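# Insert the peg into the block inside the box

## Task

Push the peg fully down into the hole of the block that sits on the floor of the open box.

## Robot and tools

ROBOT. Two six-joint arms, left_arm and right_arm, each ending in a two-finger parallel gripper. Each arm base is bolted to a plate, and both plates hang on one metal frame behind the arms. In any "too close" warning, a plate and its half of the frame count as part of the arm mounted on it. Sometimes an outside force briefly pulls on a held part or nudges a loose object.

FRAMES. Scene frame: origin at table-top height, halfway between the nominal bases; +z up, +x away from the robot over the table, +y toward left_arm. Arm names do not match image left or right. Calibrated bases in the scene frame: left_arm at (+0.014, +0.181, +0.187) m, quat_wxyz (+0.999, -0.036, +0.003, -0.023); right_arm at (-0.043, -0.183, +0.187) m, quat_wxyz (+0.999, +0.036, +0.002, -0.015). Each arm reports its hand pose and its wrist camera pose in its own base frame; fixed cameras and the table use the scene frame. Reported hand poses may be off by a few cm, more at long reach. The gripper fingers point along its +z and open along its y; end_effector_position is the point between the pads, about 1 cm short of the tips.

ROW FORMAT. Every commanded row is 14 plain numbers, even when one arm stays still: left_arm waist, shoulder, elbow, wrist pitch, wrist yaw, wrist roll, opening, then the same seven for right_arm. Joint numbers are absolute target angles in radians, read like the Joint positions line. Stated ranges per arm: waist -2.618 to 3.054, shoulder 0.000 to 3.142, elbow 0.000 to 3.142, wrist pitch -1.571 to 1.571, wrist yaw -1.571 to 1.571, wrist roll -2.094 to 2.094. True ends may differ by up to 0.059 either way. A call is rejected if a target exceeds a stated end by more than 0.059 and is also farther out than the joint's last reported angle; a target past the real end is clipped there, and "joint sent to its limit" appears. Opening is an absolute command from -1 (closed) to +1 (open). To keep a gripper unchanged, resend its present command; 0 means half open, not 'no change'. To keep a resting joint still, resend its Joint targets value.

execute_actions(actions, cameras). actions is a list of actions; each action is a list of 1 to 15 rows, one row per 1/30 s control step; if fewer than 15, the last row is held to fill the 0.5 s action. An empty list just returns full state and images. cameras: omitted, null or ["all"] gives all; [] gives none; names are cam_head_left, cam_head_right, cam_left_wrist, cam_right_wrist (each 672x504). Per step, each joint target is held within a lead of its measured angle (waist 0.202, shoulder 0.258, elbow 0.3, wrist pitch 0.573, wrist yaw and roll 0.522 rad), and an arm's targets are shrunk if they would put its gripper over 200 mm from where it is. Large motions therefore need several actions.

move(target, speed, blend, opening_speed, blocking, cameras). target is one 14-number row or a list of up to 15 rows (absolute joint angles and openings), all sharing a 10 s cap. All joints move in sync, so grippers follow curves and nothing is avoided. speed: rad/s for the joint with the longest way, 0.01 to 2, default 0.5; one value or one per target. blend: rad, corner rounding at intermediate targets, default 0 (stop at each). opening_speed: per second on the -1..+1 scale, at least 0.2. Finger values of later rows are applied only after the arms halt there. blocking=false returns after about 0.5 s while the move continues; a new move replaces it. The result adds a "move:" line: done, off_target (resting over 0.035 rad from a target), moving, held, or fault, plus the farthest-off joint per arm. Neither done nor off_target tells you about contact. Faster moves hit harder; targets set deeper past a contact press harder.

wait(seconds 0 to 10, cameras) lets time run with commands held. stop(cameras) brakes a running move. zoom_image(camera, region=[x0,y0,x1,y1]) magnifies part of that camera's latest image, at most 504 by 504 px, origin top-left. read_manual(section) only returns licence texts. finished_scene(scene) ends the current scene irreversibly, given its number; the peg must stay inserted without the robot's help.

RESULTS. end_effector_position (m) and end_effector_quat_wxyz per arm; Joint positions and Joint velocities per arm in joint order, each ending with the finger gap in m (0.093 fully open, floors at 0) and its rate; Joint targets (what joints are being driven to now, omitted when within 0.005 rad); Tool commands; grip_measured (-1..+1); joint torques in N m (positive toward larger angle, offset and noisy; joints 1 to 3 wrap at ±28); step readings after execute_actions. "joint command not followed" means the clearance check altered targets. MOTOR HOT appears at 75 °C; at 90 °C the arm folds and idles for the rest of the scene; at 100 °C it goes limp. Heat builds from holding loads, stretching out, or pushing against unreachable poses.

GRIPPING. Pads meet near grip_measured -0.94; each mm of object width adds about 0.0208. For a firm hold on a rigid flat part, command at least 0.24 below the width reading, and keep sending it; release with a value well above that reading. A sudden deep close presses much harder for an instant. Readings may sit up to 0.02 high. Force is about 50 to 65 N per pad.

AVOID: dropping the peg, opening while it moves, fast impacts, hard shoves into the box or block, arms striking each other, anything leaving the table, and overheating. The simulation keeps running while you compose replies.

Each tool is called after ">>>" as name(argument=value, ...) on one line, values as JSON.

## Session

>>> execute_actions(actions=[])

>>> zoom_image(camera="cam_head_left", region=[180, 220, 500, 420])

Scene clock: 0.00 s.
left_arm: end_effector_position=(+0.3400, -0.2780, +0.1688) grip_measured=+1.000 end_effector_quat_wxyz=(+0.310, +0.045, +0.940, -0.139) | right_arm: end_effector_position=(+0.3865, -0.1437, +0.0769) grip_measured=+1.000 end_effector_quat_wxyz=(+0.535, +0.066, +0.842, +0.023)
Joint positions: left_arm=[-0.754 1.637 1.314 -0.576 -0.181 -0.596 0.093] | right_arm=[-0.533 1.662 0.552 0.617 -0.446 -0.106 0.093]
Joint velocities: within noise
Joint torques (N m): no reading
Heat: left arm: 34 °C; right arm: 31 °C.
Joint targets: left_arm=[-0.754 1.629 1.324 -0.576 -0.180 -0.596] | right_arm=[-0.533 1.651 0.562 0.627 -0.446 -0.106]
Tool commands: left_gripper/opening=+1.0 right_gripper/opening=+1.0

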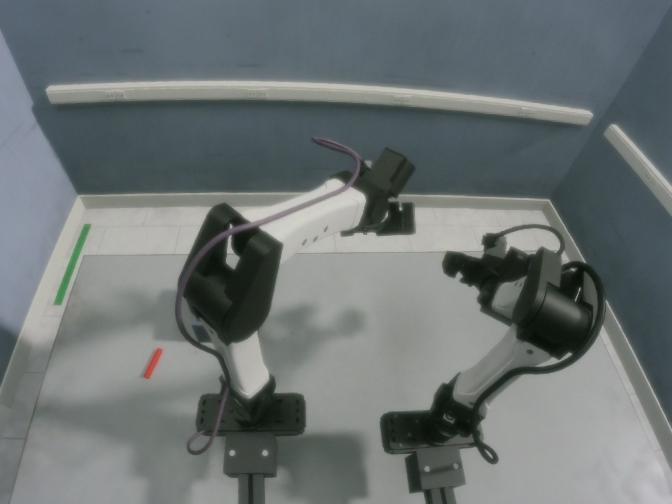

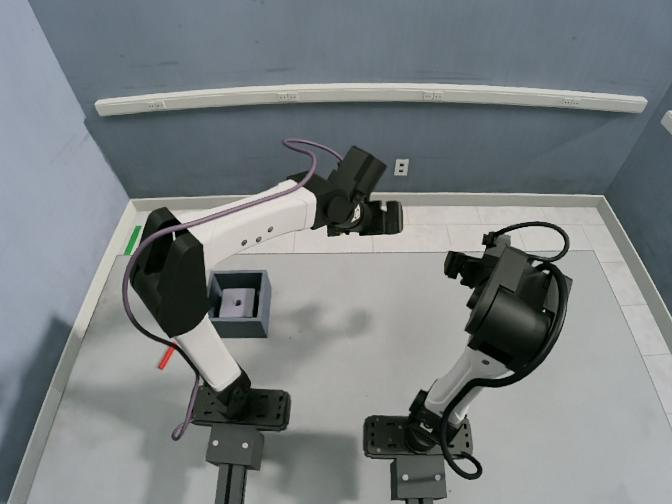

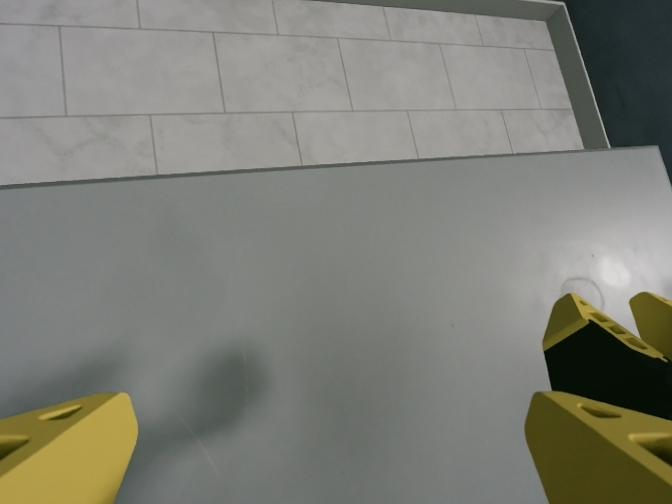

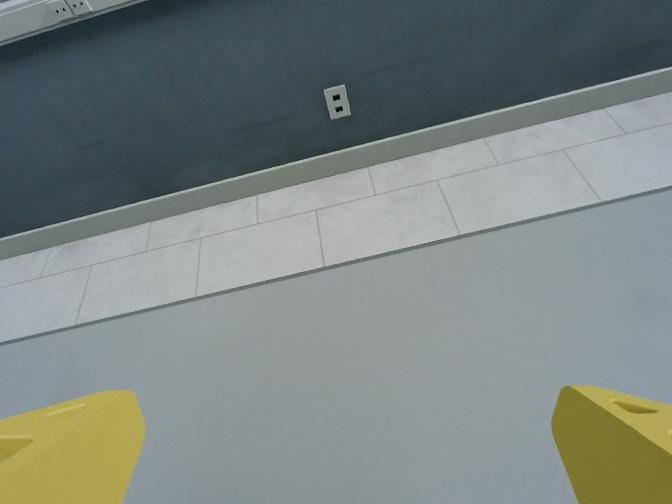

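Scaled by 1.575.

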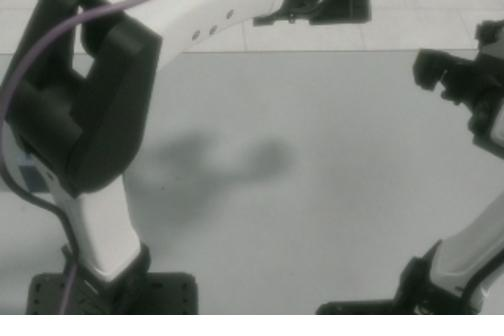

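>>> move(target=[0.8227,1.6126,1.2707,-1.1733,-0.0461,-1.6,1,-0.533,1.651,0.562,0.627,-0.446,-0.106,1], speed=0.8)

Scene clock: 60.90 s.
left_arm: end_effector_position=(+0.1976, +0.2268, +0.1064) grip_measured=+1.000 end_effector_quat_wxyz=(-0.035, +0.934, -0.356, -0.016) | right_arm: end_effector_position=(+0.3865, -0.1437, +0.0769) grip_measured=+1.000 end_effector_quat_wxyz=(+0.535, +0.066, +0.842, +0.023)
Joint positions: left_arm=[0.823 1.637 1.282 -1.164 -0.057 -1.59 0.093] | right_arm=[-0.533 1.662 0.552 0.617 -0.446 -0.106 0.093]
Joint torques (N m): left_arm=[0.08 -7.62 4.7 0.12 -0.05 -0.13] | right_arm=[0.43 -7.24 7.31 1.84 -0.16 0.03]
Joint targets: left_arm=[0.823 1.613 1.271 -1.173 -0.046 -1.600] | right_arm=[-0.533 1.651 0.562 0.627 -0.446 -0.106]
move: done

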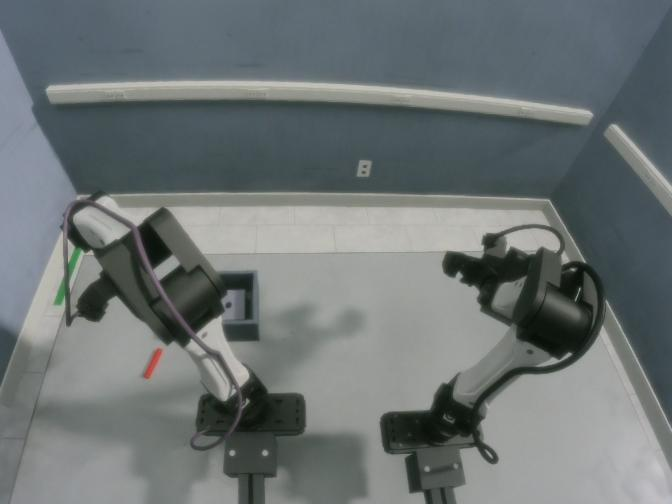

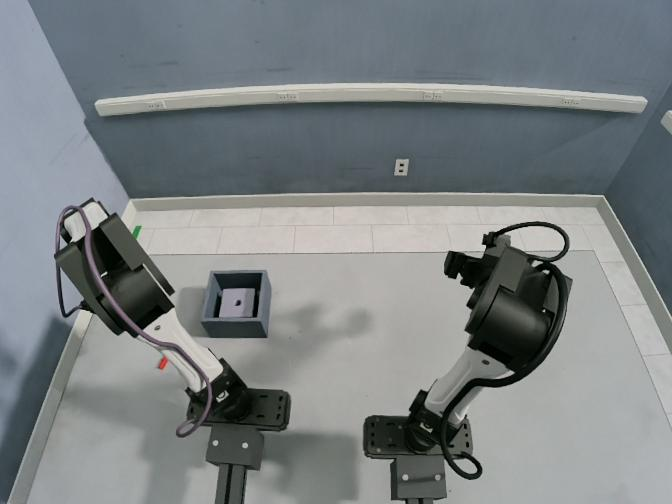

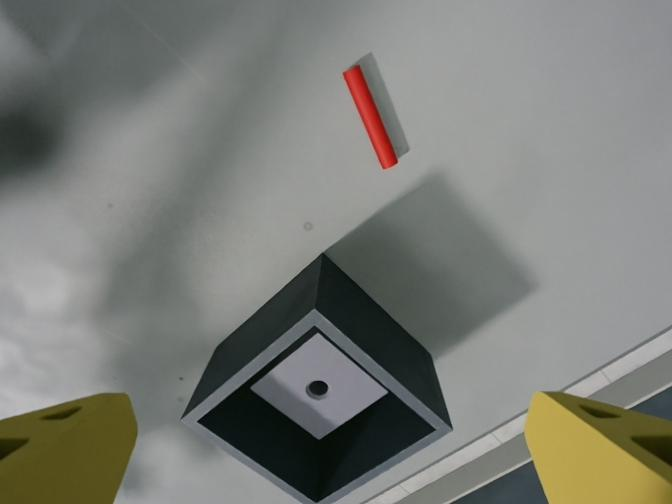

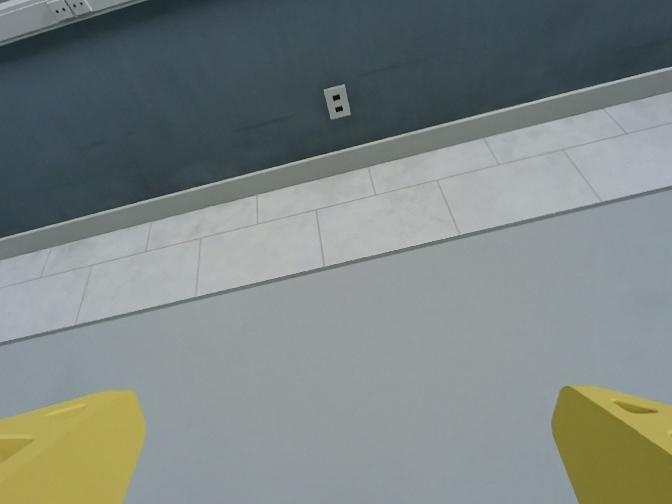

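>>> move(target=[0.892,2.1815,1.1204,-0.4511,-0.0421,1.1846,0.7,-0.533,1.651,0.562,0.627,-0.446,-0.106,1], speed=0.9, cameras=["cam_left_wrist"])

Scene clock: 84.67 s.
left_arm: end_effector_position=(+0.2234, +0.2859, -0.0886) grip_measured=+0.702 end_effector_quat_wxyz=(-0.001, +0.143, +0.989, +0.045) | right_arm: end_effector_position=(+0.3865, -0.1437, +0.0769) grip_measured=+1.000 end_effector_quat_wxyz=(+0.535, +0.066, +0.842, +0.023)
Joint positions: left_arm=[0.885 2.162 1.129 -0.461 -0.049 1.175 0.079] | right_arm=[-0.533 1.662 0.552 0.617 -0.446 -0.106 0.093]
Joint torques (N m): left_arm=[0.57 -6.42 3.21 0.39 0.11 0.01] | right_arm=[0.36 -7.24 7.35 1.8 -0.14 0.04]
Joint targets: left_arm=[0.892 2.181 1.120 -0.451 -0.042 1.185] | right_arm=[-0.533 1.651 0.562 0.627 -0.446 -0.106]
move: done
Images, in order: cam_left_wrist.

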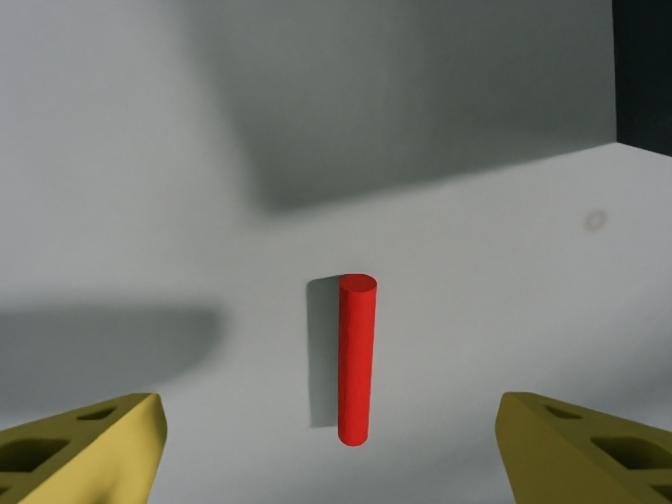

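>>> move(target=[0.936,2.374,1.103,-0.252,-0.033,1.229,0.7,-0.533,1.651,0.562,0.627,-0.446,-0.106,1], speed=0.15, cameras=["cam_left_wrist"])

Scene clock: 97.70 s.
left_arm: end_effector_position=(+0.2087, +0.2905, -0.1539) grip_measured=+0.702 end_effector_quat_wxyz=(-0.002, +0.144, +0.989, +0.038) | right_arm: end_effector_position=(+0.3865, -0.1437, +0.0769) grip_measured=+1.000 end_effector_quat_wxyz=(+0.535, +0.066, +0.842, +0.023)
Joint positions: left_arm=[0.929 2.354 1.111 -0.262 -0.04 1.219 0.079] | right_arm=[-0.533 1.662 0.552 0.617 -0.446 -0.106 0.093]
Joint torques (N m): left_arm=[0.55 -6.63 2.19 0.36 0.12 0.05] | right_arm=[0.44 -7.16 7.41 1.82 -0.14 0.03]
Heat: left arm: 39 °C; right arm: 35 °C.
Joint targets: left_arm=[0.936 2.374 1.103 -0.252 -0.033 1.229] | right_arm=[-0.533 1.651 0.562 0.627 -0.446 -0.106]
move: done
Images, in order: cam_left_wrist.

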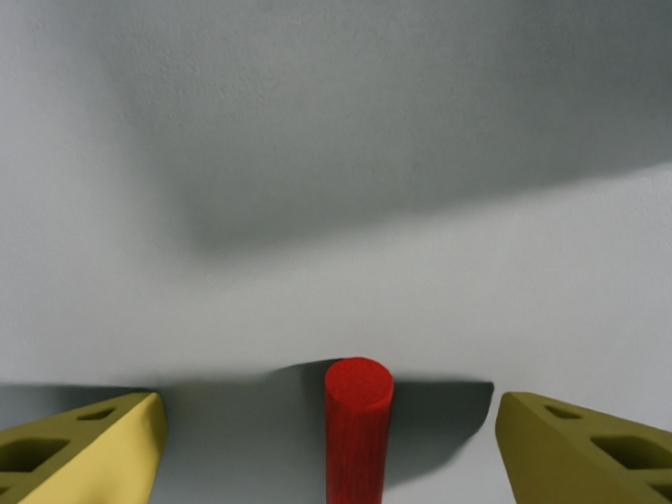

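>>> move(target=[0.936,2.374,1.103,-0.252,-0.033,1.229,-0.95,-0.533,1.651,0.562,0.627,-0.446,-0.106,1], opening_speed=0.6, cameras=["cam_left_wrist"])

Scene clock: 112.27 s.
left_arm: end_effector_position=(+0.2089, +0.2907, -0.1539) grip_measured=-0.805 end_effector_quat_wxyz=(-0.002, +0.144, +0.989, +0.038) | right_arm: end_effector_position=(+0.3865, -0.1437, +0.0769) grip_measured=+1.000 end_effector_quat_wxyz=(+0.535, +0.066, +0.842, +0.023)
Joint positions: left_arm=[0.929 2.354 1.111 -0.261 -0.039 1.22 0.007] | right_arm=[-0.533 1.662 0.552 0.617 -0.446 -0.106 0.093]
Joint velocities: left_arm=[0.012 -0.007 -0.012 0.022 -0.066 -0.022 -0.004] | right_arm=[within noise]
Joint torques (N m): left_arm=[0.58 -6.65 2.24 0.36 0.11 0.04] | right_arm=[0.62 -7.19 7.36 1.82 -0.15 0.02]
Joint targets: left_arm=[0.936 2.374 1.103 -0.252 -0.033 1.229] | right_arm=[-0.533 1.651 0.562 0.627 -0.446 -0.106]
move: done
Images, in order: cam_left_wrist.

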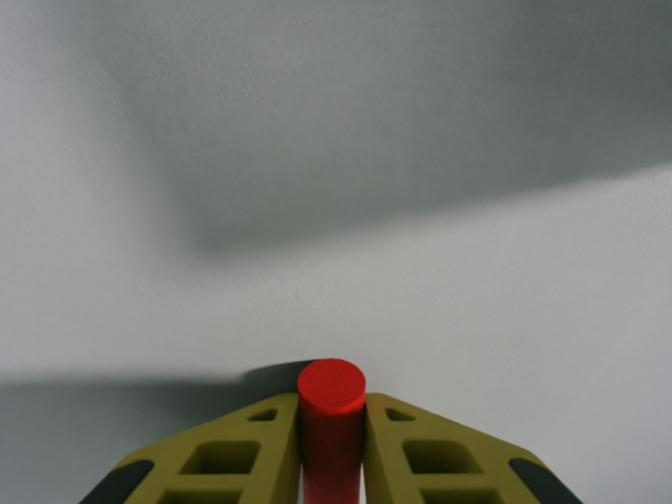

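>>> move(target=[[0.936,2.05,1.15,-0.61,-0.033,1.229,-0.95,-0.533,1.651,0.562,0.627,-0.446,-0.106,1],[1.55,2.3144,0.8461,-0.0303,1.568,1.5708,-0.95,-0.533,1.651,0.562,0.627,-0.446,-0.106,1]], speed=[0.3,0.7], blend=0.1)

>>> zoom_image(camera="cam_head_left", region=[40, 240, 280, 440])

Scene clock: 139.00 s.
left_arm: end_effector_position=(+0.1755, +0.2883, -0.0002) grip_measured=-0.821 end_effector_quat_wxyz=(+0.702, +0.036, +0.711, +0.019) | right_arm: end_effector_position=(+0.3865, -0.1437, +0.0769) grip_measured=+1.000 end_effector_quat_wxyz=(+0.535, +0.066, +0.842, +0.023)
Joint positions: left_arm=[1.546 2.296 0.853 -0.041 1.558 1.561 0.006] | right_arm=[-0.533 1.662 0.552 0.617 -0.446 -0.106 0.093]
Joint torques (N m): left_arm=[0.7 -5.56 1.17 0.39 0.86 0.04] | right_arm=[0.46 -7.32 7.39 1.87 -0.15 0.03]
Joint targets: left_arm=[1.550 2.314 0.846 -0.030 1.568 1.571] | right_arm=[-0.533 1.651 0.562 0.627 -0.446 -0.106]
move: done

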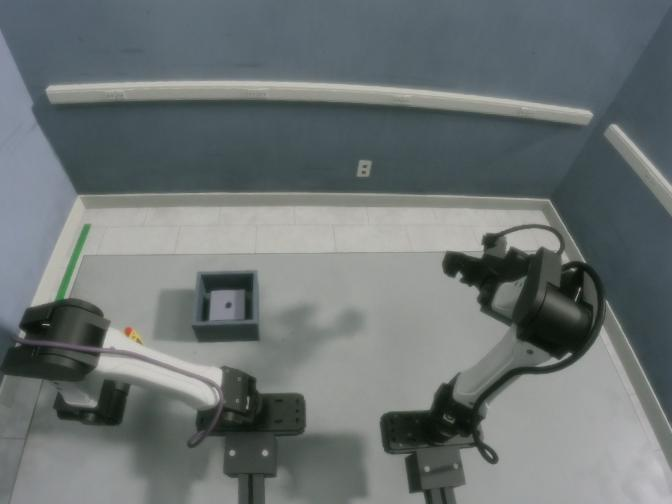

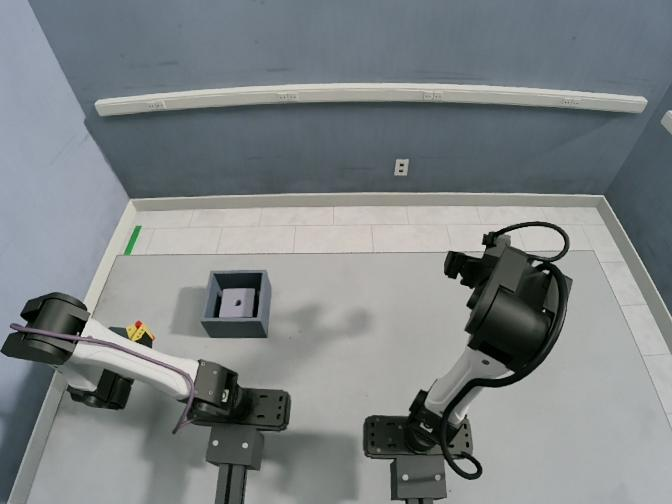

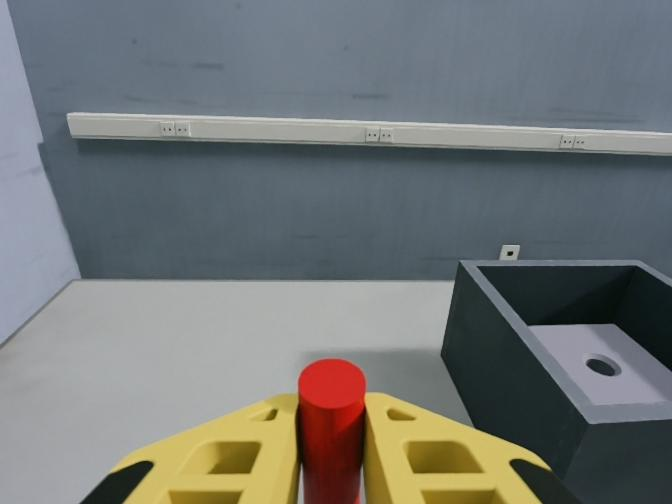

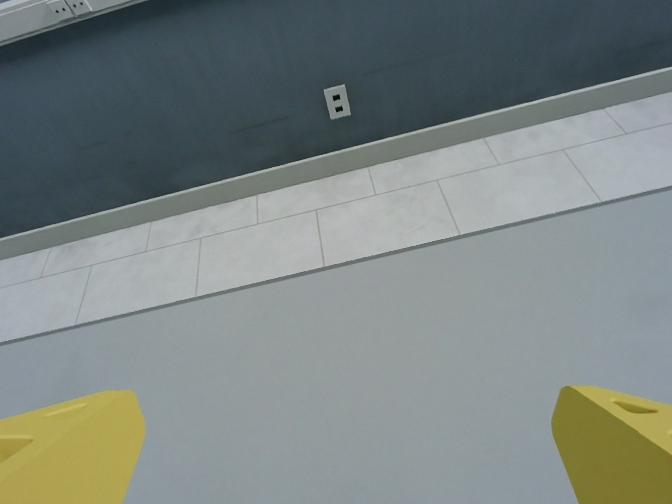

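Scaled by 2.100.

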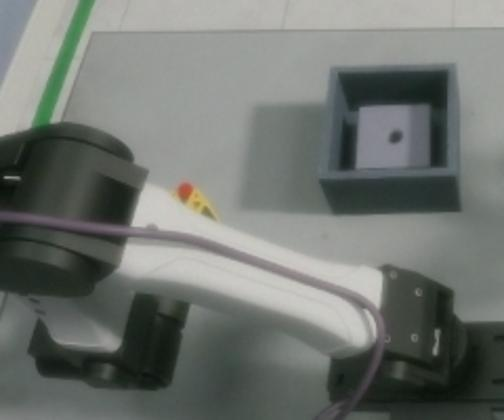

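>>> move(target=[1.554,2.662,0.951,0.199,1.583,1.58,-0.95,-0.533,1.651,0.562,0.627,-0.446,-0.106,1], speed=0.25, cameras=["cam_head_right"])

>>> zoom_image(camera="cam_head_right", region=[60, 280, 220, 420])

Scene clock: 153.50 s.
left_arm: end_effector_position=(+0.1753, +0.2791, -0.0864) grip_measured=-0.821 end_effector_quat_wxyz=(+0.705, +0.028, +0.709, +0.011) | right_arm: end_effector_position=(+0.3865, -0.1437, +0.0769) grip_measured=+1.000 end_effector_quat_wxyz=(+0.535, +0.066, +0.842, +0.023)
Joint positions: left_arm=[1.546 2.645 0.941 0.188 1.564 1.571 0.006] | right_arm=[-0.533 1.662 0.552 0.617 -0.446 -0.106 0.093]
Joint torques (N m): left_arm=[1.06 -5.89 1.1 0.34 0.86 0.05] | right_arm=[0.36 -7.24 7.32 1.83 -0.14 0.07]
Joint targets: left_arm=[1.554 2.662 0.951 0.199 1.573 1.580] | right_arm=[-0.533 1.651 0.562 0.627 -0.446 -0.106]
joint sent to its limit (left arm) — the wrist yaw, upper limit.
move: done
Images, in order: cam_head_right.

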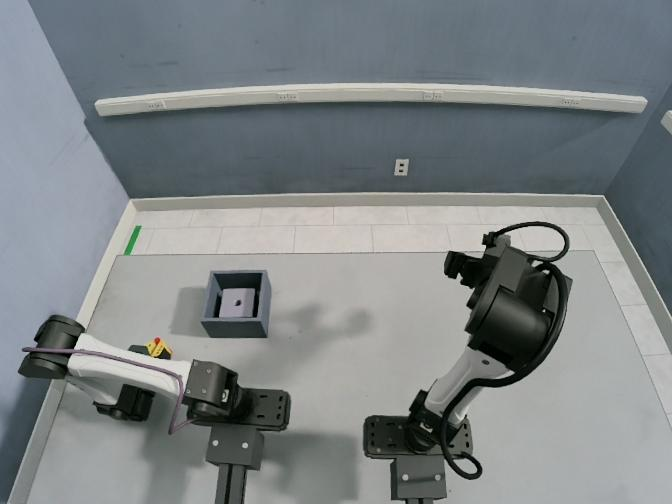

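Scaled by 3.150.

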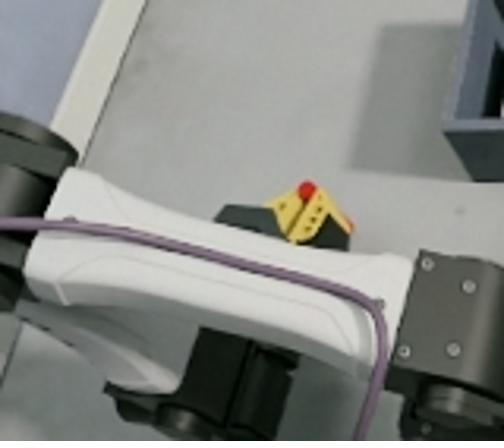

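>>> move(target=[1.554,2.684,0.976,0.215,1.573,1.58,-0.95,-0.533,1.651,0.562,0.627,-0.446,-0.106,1], speed=0.04, cameras=["cam_head_right"])

Scene clock: 159.67 s.
left_arm: end_effector_position=(+0.1755, +0.2850, -0.0905) grip_measured=-0.821 end_effector_quat_wxyz=(+0.705, +0.036, +0.708, +0.019) | right_arm: end_effector_position=(+0.3865, -0.1437, +0.0769) grip_measured=+1.000 end_effector_quat_wxyz=(+0.535, +0.066, +0.842, +0.023)
Joint positions: left_arm=[1.546 2.664 0.968 0.204 1.565 1.571 0.006] | right_arm=[-0.533 1.662 0.552 0.617 -0.446 -0.106 0.093]
Joint torques (N m): left_arm=[1.07 -5.78 1.06 0.4 0.85 0.05] | right_arm=[0.44 -7.28 7.24 1.83 -0.12 0.03]
Joint targets: left_arm=[1.554 2.684 0.976 0.215 1.573 1.580] | right_arm=[-0.533 1.651 0.562 0.627 -0.446 -0.106]
move: done
Images, in order: cam_head_right.

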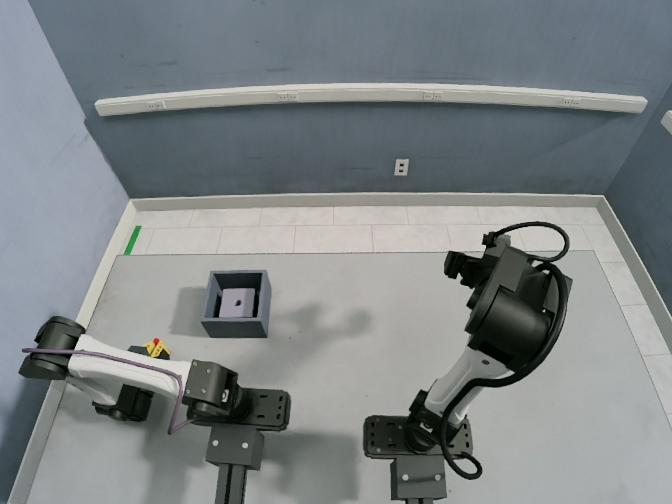

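>>> move(target=[1.554,2.695,0.980,0.216,1.573,1.58,-0.95,-0.533,1.651,0.562,0.627,-0.446,-0.106,1], speed=0.03, cameras=[])

>>> move(target=[1.554,2.706,0.984,0.223,1.573,1.58,-0.95,-0.533,1.651,0.562,0.627,-0.446,-0.106,1], speed=0.03, cameras=["cam_left_wrist"])

Scene clock: 163.77 s.
move: done

Scene clock: 164.47 s.
left_arm: end_effector_position=(+0.1754, +0.2836, -0.0961) grip_measured=-0.821 end_effector_quat_wxyz=(+0.705, +0.034, +0.708, +0.017) | right_arm: end_effector_position=(+0.3865, -0.1437, +0.0769) grip_measured=+1.000 end_effector_quat_wxyz=(+0.535, +0.066, +0.842, +0.023)
Joint positions: left_arm=[1.546 2.686 0.976 0.212 1.565 1.571 0.006] | right_arm=[-0.533 1.662 0.552 0.617 -0.446 -0.106 0.093]
Joint torques (N m): left_arm=[1.06 -5.82 0.95 0.36 0.85 0.04] | right_arm=[0.5 -7.17 7.34 1.84 -0.14 0.01]
Joint targets: left_arm=[1.554 2.706 0.984 0.223 1.573 1.580] | right_arm=[-0.533 1.651 0.562 0.627 -0.446 -0.106]
move: done
Images, in order: cam_left_wrist.

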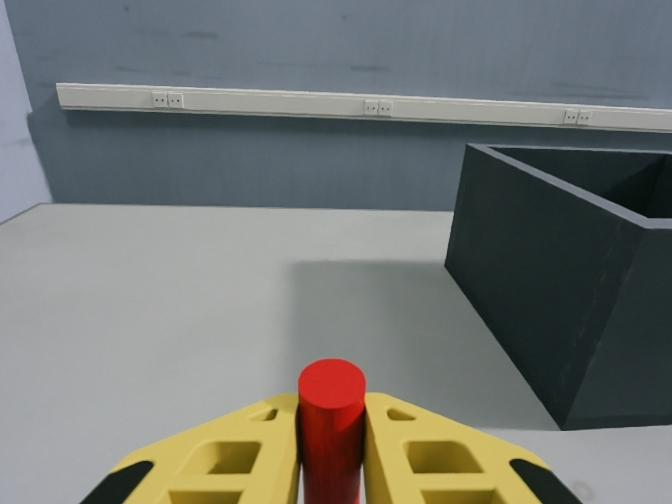

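>>> move(target=[1.554,2.718,0.988,0.229,1.573,1.58,-0.95,-0.533,1.651,0.562,0.627,-0.446,-0.106,1], speed=0.03, cameras=[])

>>> move(target=[1.554,2.728,0.993,0.232,1.573,1.58,-0.95,-0.533,1.651,0.562,0.627,-0.446,-0.106,1], speed=0.03, cameras=["cam_head_right"])

>>> zoom_image(camera="cam_head_right", region=[110, 310, 210, 400])

Scene clock: 170.00 s.
move: done

Scene clock: 170.70 s.
left_arm: end_effector_position=(+0.1754, +0.2830, -0.1001) grip_measured=-0.821 end_effector_quat_wxyz=(+0.707, +0.034, +0.706, +0.016) | right_arm: end_effector_position=(+0.3865, -0.1437, +0.0769) grip_measured=+1.000 end_effector_quat_wxyz=(+0.535, +0.066, +0.842, +0.023)
Joint positions: left_arm=[1.546 2.707 0.985 0.222 1.572 1.571 0.006] | right_arm=[-0.533 1.662 0.552 0.617 -0.446 -0.106 0.093]
Joint torques (N m): left_arm=[1.09 -5.67 0.84 0.37 0.78 0.03] | right_arm=[0.54 -7.36 7.3 1.84 -0.12 -0.01]
Joint targets: left_arm=[1.554 2.728 0.993 0.232 1.573 1.580] | right_arm=[-0.533 1.651 0.562 0.627 -0.446 -0.106]
move: done
Images, in order: cam_head_right.

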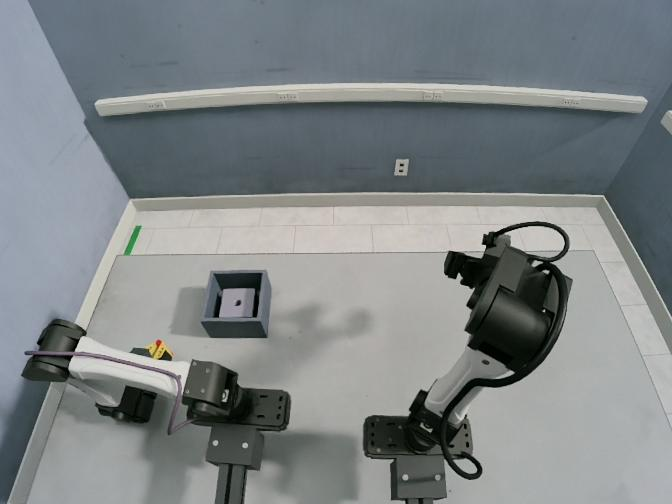

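Scaled by 5.040.

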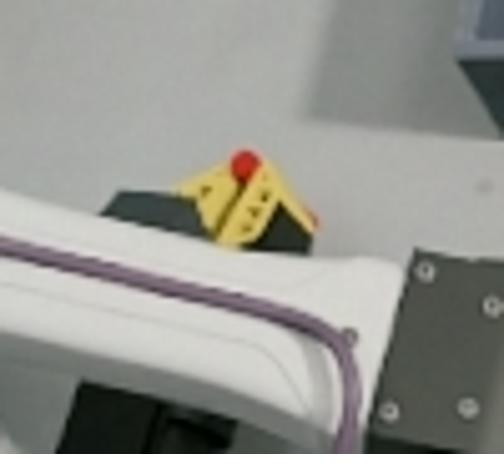

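>>> move(target=[1.554,2.726,0.993,0.232,1.573,1.58,0.7,-0.533,1.651,0.562,0.627,-0.446,-0.106,1], speed=0.03, opening_speed=0.4, cameras=["cam_left_wrist","cam_head_right"])

>>> zoom_image(camera="cam_head_right", region=[110, 310, 210, 400])

Scene clock: 186.33 s.
left_arm: end_effector_position=(+0.1754, +0.2830, -0.1001) grip_measured=+0.698 end_effector_quat_wxyz=(+0.707, +0.034, +0.706, +0.017) | right_arm: end_effector_position=(+0.3865, -0.1437, +0.0769) grip_measured=+1.000 end_effector_quat_wxyz=(+0.535, +0.066, +0.842, +0.023)
Joint positions: left_arm=[1.546 2.707 0.985 0.222 1.572 1.571 0.079] | right_arm=[-0.533 1.662 0.552 0.617 -0.446 -0.106 0.093]
Joint torques (N m): left_arm=[1.07 -5.82 0.85 0.35 0.77 0.04] | right_arm=[0.46 -7.15 7.31 1.84 -0.14 0.04]
Joint targets: left_arm=[1.554 2.726 0.993 0.232 1.573 1.580] | right_arm=[-0.533 1.651 0.562 0.627 -0.446 -0.106]
move: done
Images, in order: cam_head_right, cam_left_wrist.

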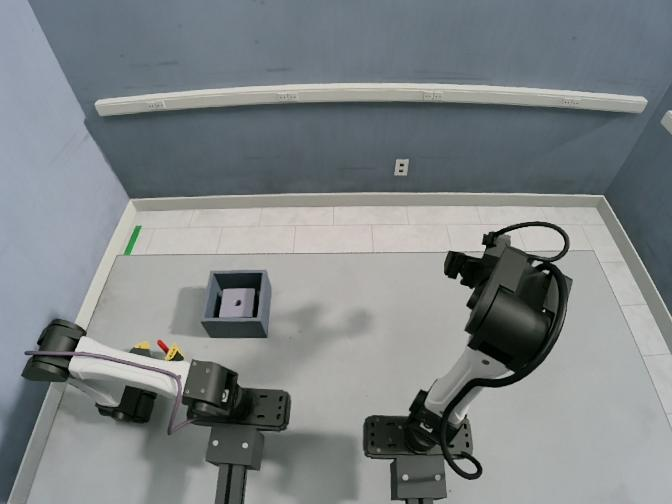

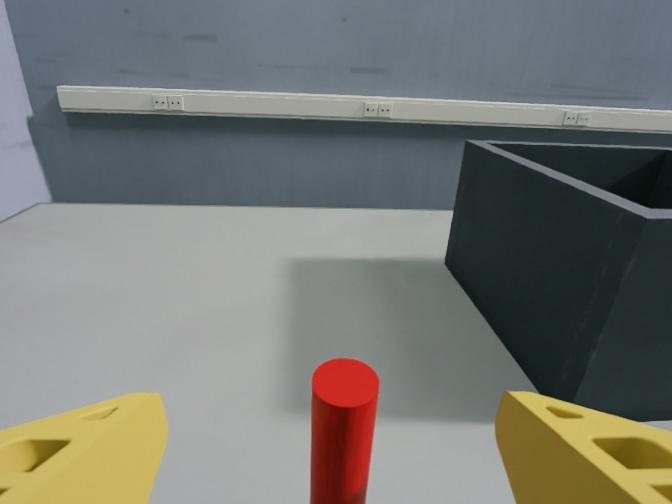

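Scaled by 5.040.

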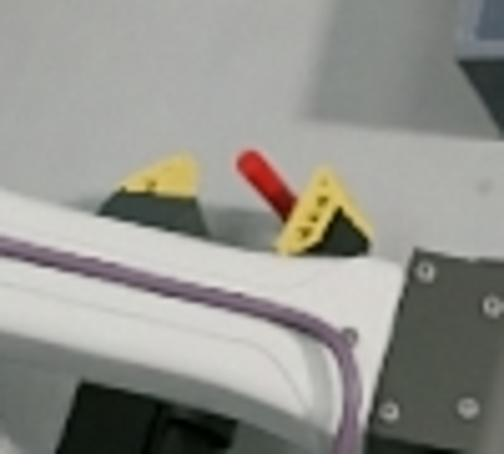

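>>> move(target=[[1.88,2.726,0.993,0.232,1.573,1.58,0.7,-0.533,1.651,0.562,0.627,-0.446,-0.106,1],[1.88,2.1,0.95,0.1,1.573,1.58,0.7,-0.533,1.651,0.562,0.627,-0.446,-0.106,1],[0.9822,1.83,1.0927,-0.7595,-0.0367,0,0.7,-0.533,1.651,0.562,0.627,-0.446,-0.106,1]], speed=[0.2,0.6,0.8], blend=[0.02,0.1,0])

Scene clock: 211.73 s.
left_arm: end_effector_position=(+0.1715, +0.2666, -0.0093) grip_measured=+0.699 end_effector_quat_wxyz=(+0.005, -0.468, +0.884, +0.018) | right_arm: end_effector_position=(+0.3865, -0.1437, +0.0769) grip_measured=+1.000 end_effector_quat_wxyz=(+0.535, +0.066, +0.842, +0.023)
Joint positions: left_arm=[0.984 1.865 1.068 -0.749 -0.028 0.01 0.079] | right_arm=[-0.533 1.662 0.552 0.617 -0.446 -0.106 0.093]
Joint torques (N m): left_arm=[-0.02 -9.47 6.78 0.1 -0.11 -0.12] | right_arm=[0.44 -7.24 7.38 1.86 -0.13 0.03]
Joint targets: left_arm=[0.982 1.830 1.093 -0.760 -0.037 0.000] | right_arm=[-0.533 1.651 0.562 0.627 -0.446 -0.106]
move: done

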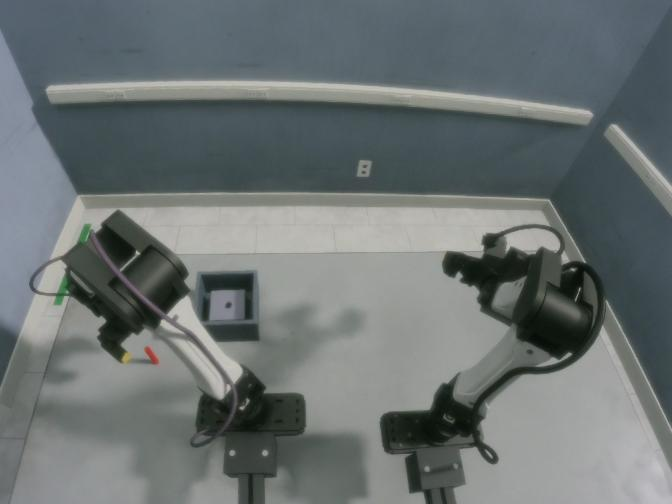

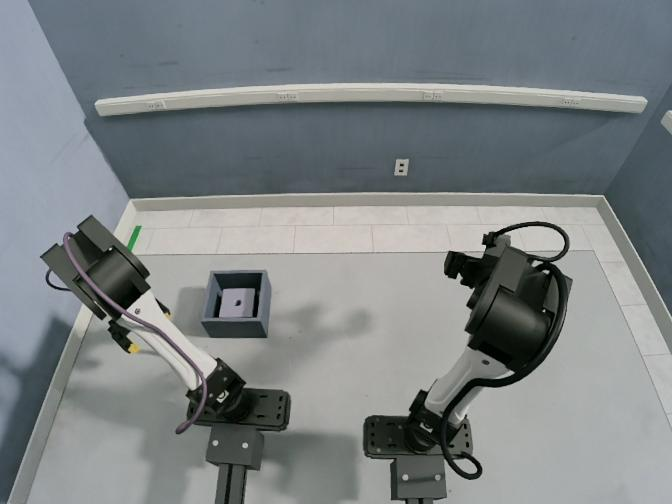

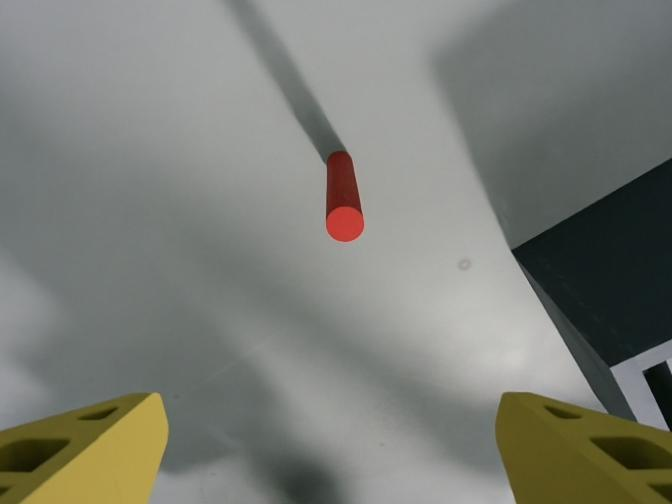

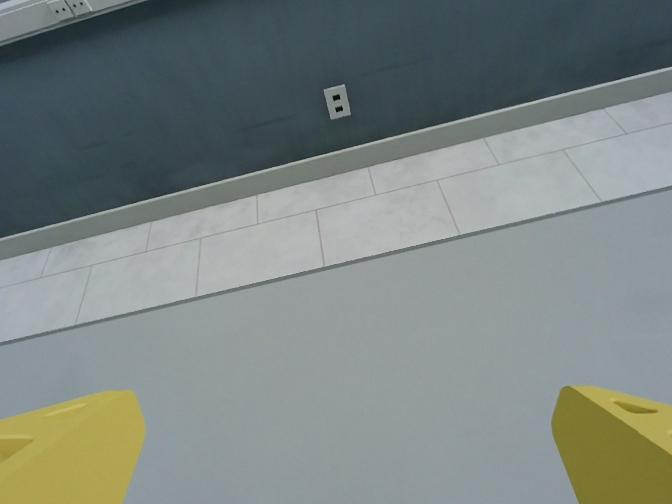

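>>> move(target=[0.966,1.995,1.038,-0.567,-0.045,-0.005,0.7,-0.533,1.651,0.562,0.627,-0.446,-0.106,1], speed=0.3, cameras=["cam_left_wrist"])

Scene clock: 227.13 s.
left_arm: end_effector_position=(+0.1828, +0.2795, -0.0471) grip_measured=+0.699 end_effector_quat_wxyz=(+0.019, -0.466, +0.884, +0.031) | right_arm: end_effector_position=(+0.3865, -0.1437, +0.0769) grip_measured=+1.000 end_effector_quat_wxyz=(+0.535, +0.066, +0.842, +0.023)
Joint positions: left_arm=[0.973 1.979 1.046 -0.576 -0.036 0.005 0.079] | right_arm=[-0.533 1.662 0.552 0.617 -0.446 -0.106 0.093]
Joint torques (N m): left_arm=[-0.51 -5.72 3.6 0.42 -0.13 -0.14] | right_arm=[0.53 -7.2 7.28 1.87 -0.13 0.02]
Joint targets: left_arm=[0.966 1.995 1.038 -0.567 -0.045 -0.005] | right_arm=[-0.533 1.651 0.562 0.627 -0.446 -0.106]
move: done
Images, in order: cam_left_wrist.

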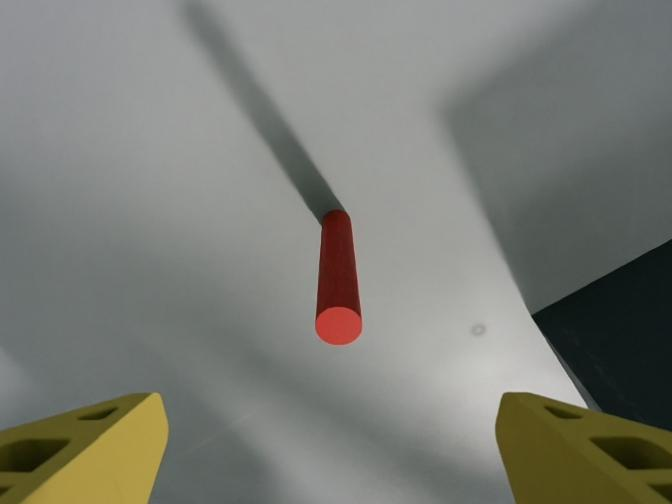

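>>> move(target=[0.987,2.154,1.008,-0.379,-0.045,-0.005,0.7,-0.533,1.651,0.562,0.627,-0.446,-0.106,1], speed=0.15, cameras=["cam_left_wrist"])

Scene clock: 240.17 s.
left_arm: end_effector_position=(+0.1831, +0.2840, -0.0994) grip_measured=+0.699 end_effector_quat_wxyz=(+0.020, -0.469, +0.883, +0.031) | right_arm: end_effector_position=(+0.3865, -0.1437, +0.0769) grip_measured=+1.000 end_effector_quat_wxyz=(+0.535, +0.066, +0.842, +0.023)
Joint positions: left_arm=[0.98 2.135 1.017 -0.388 -0.037 0.004 0.079] | right_arm=[-0.533 1.662 0.552 0.617 -0.446 -0.106 0.093]
Joint torques (N m): left_arm=[0.65 -5.97 2.78 0.43 -0.12 -0.14] | right_arm=[0.5 -7.21 7.42 1.81 -0.13 0]
Joint targets: left_arm=[0.987 2.154 1.008 -0.379 -0.045 -0.005] | right_arm=[-0.533 1.651 0.562 0.627 -0.446 -0.106]
move: done
Images, in order: cam_left_wrist.

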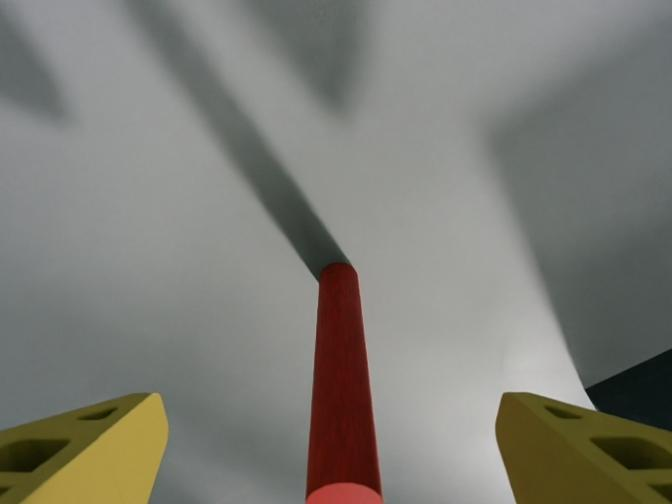

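>>> move(target=[[0.964,2.154,1.008,-0.379,-0.045,-0.005,0.7,-0.533,1.651,0.562,0.627,-0.446,-0.106,1],[0.964,2.154,1.008,-0.379,-0.045,-0.005,-0.95,-0.533,1.651,0.562,0.627,-0.446,-0.106,1]], speed=0.1, opening_speed=0.5, cameras=["cam_left_wrist"])

Scene clock: 251.90 s.
left_arm: end_effector_position=(+0.1859, +0.2824, -0.0994) grip_measured=-0.801 end_effector_quat_wxyz=(+0.020, -0.465, +0.885, +0.032) | right_arm: end_effector_position=(+0.3865, -0.1437, +0.0769) grip_measured=+1.000 end_effector_quat_wxyz=(+0.535, +0.066, +0.842, +0.023)
Joint positions: left_arm=[0.97 2.135 1.017 -0.387 -0.037 0.004 0.007] | right_arm=[-0.533 1.662 0.552 0.617 -0.446 -0.106 0.093]
Joint torques (N m): left_arm=[-0.46 -5.89 2.77 0.4 -0.12 -0.15] | right_arm=[0.5 -7.2 7.35 1.85 -0.14 0.03]
Joint targets: left_arm=[0.964 2.154 1.008 -0.379 -0.045 -0.005] | right_arm=[-0.533 1.651 0.562 0.627 -0.446 -0.106]
move: done
Images, in order: cam_left_wrist.

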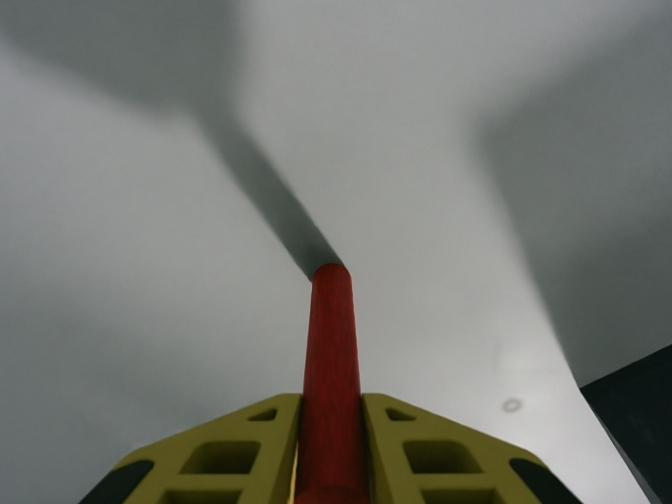

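>>> move(target=[[0.97,1.74,1.11,-0.879,-0.037,0,-0.95,-0.533,1.651,0.562,0.627,-0.446,-0.106,1],[0.2144,1.89,1.31,-0.9715,-0.0696,0,-0.95,-0.533,1.651,0.562,0.627,-0.446,-0.106,1]], speed=[0.4,0.7], blend=0.08, cameras=["cam_left_wrist","cam_head_right","cam_head_left"])

Scene clock: 273.13 s.
left_arm: end_effector_position=(+0.3305, +0.0819, +0.0376) grip_measured=-0.817 end_effector_quat_wxyz=(+0.008, -0.104, +0.994, +0.032) | right_arm: end_effector_position=(+0.3865, -0.1437, +0.0769) grip_measured=+1.000 end_effector_quat_wxyz=(+0.535, +0.066, +0.842, +0.023)
Joint positions: left_arm=[0.212 1.871 1.282 -0.96 -0.062 0.004 0.006] | right_arm=[-0.533 1.662 0.552 0.617 -0.446 -0.106 0.093]
Joint torques (N m): left_arm=[-0.06 -5.41 7.79 0.18 -0.12 -0.11] | right_arm=[0.4 -7.16 7.28 1.82 -0.15 0.02]
Joint targets: left_arm=[0.214 1.890 1.310 -0.971 -0.070 0.000] | right_arm=[-0.533 1.651 0.562 0.627 -0.446 -0.106]
move: done
Images, in order: cam_head_left, cam_head_right, cam_left_wrist.

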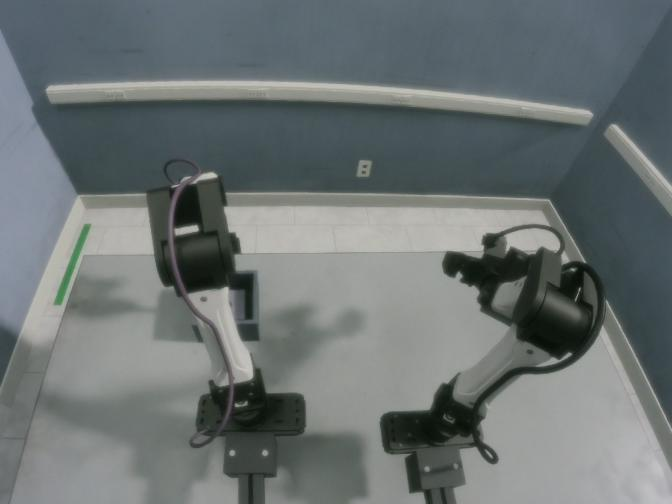

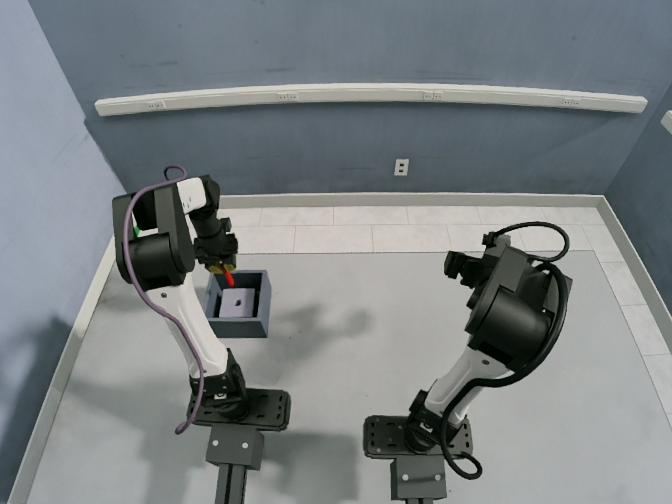

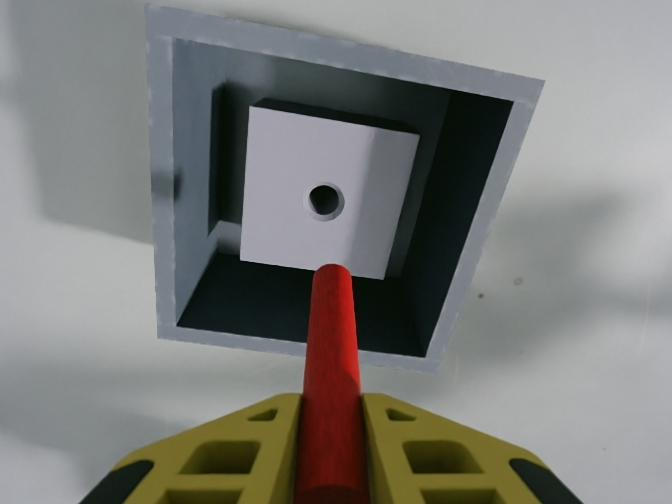

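>>> move(target=[0.243,1.998,1.172,-0.741,-0.078,0,-0.95,-0.533,1.651,0.562,0.627,-0.446,-0.106,1], speed=0.2, cameras=["cam_left_wrist"])

>>> zoom_image(camera="cam_left_wrist", region=[230, 180, 430, 380])

Scene clock: 287.77 s.
left_arm: end_effector_position=(+0.3321, +0.0917, -0.0200) grip_measured=-0.817 end_effector_quat_wxyz=(+0.007, -0.116, +0.993, +0.036) | right_arm: end_effector_position=(+0.3865, -0.1437, +0.0769) grip_measured=+1.000 end_effector_quat_wxyz=(+0.535, +0.066, +0.842, +0.023)
Joint positions: left_arm=[0.235 1.98 1.182 -0.75 -0.07 0.004 0.006] | right_arm=[-0.533 1.662 0.552 0.617 -0.446 -0.106 0.093]
Joint torques (N m): left_arm=[0.31 -5.87 4.14 0.38 -0.13 -0.11] | right_arm=[0.46 -7.28 7.17 1.86 -0.12 0.05]
Joint targets: left_arm=[0.243 1.998 1.172 -0.741 -0.078 0.000] | right_arm=[-0.533 1.651 0.562 0.627 -0.446 -0.106]
move: done
Images, in order: cam_left_wrist.

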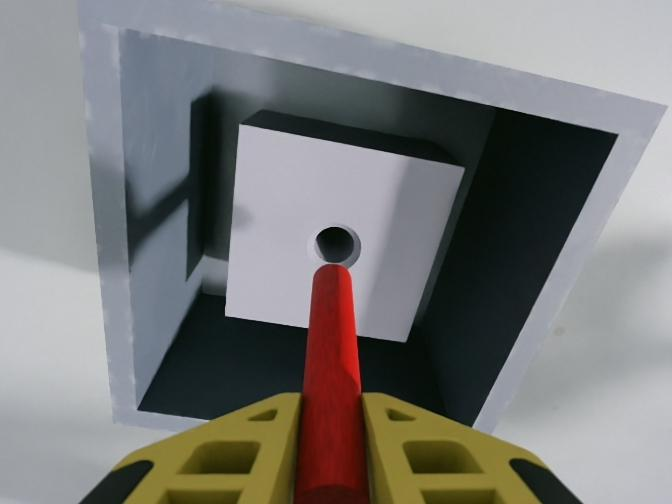

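Scaled by 2.520.

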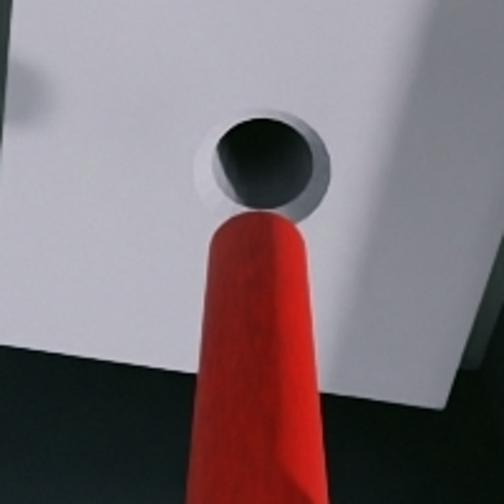

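>>> move(target=[0.247,2.045,1.124,-0.646,-0.077,0,-0.95,-0.533,1.651,0.562,0.627,-0.446,-0.106,1], speed=0.12, cameras=["cam_left_wrist"])

>>> zoom_image(camera="cam_left_wrist", region=[230, 180, 430, 380])

Scene clock: 304.43 s.
left_arm: end_effector_position=(+0.3297, +0.0925, -0.0444) grip_measured=-0.817 end_effector_quat_wxyz=(+0.007, -0.118, +0.992, +0.036) | right_arm: end_effector_position=(+0.3865, -0.1437, +0.0769) grip_measured=+1.000 end_effector_quat_wxyz=(+0.535, +0.066, +0.842, +0.023)
Joint positions: left_arm=[0.239 2.026 1.134 -0.655 -0.07 0.004 0.006] | right_arm=[-0.533 1.662 0.552 0.617 -0.446 -0.106 0.093]
Joint torques (N m): left_arm=[0.32 -5.87 3.75 0.41 -0.11 -0.11] | right_arm=[0.53 -7.27 7.25 1.84 -0.14 0.06]
Joint targets: left_arm=[0.247 2.045 1.124 -0.646 -0.077 0.000] | right_arm=[-0.533 1.651 0.562 0.627 -0.446 -0.106]
move: done
Images, in order: cam_left_wrist.

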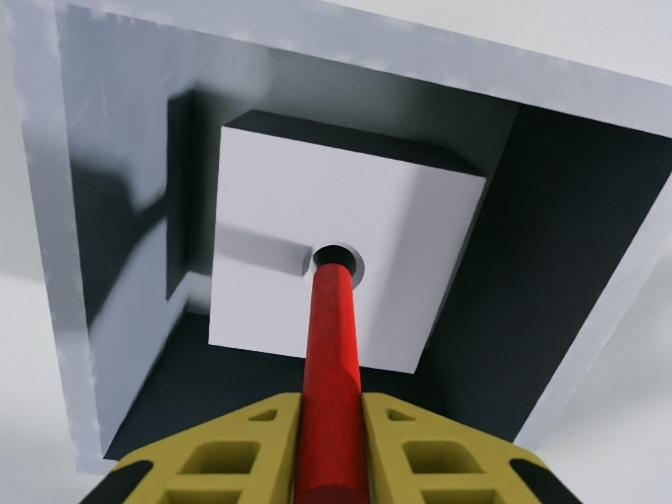

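Scaled by 2.520.

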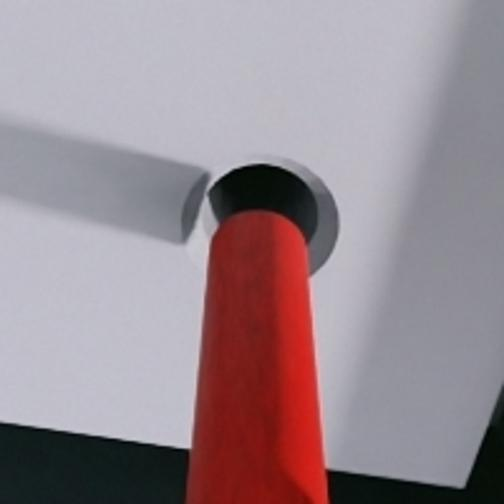

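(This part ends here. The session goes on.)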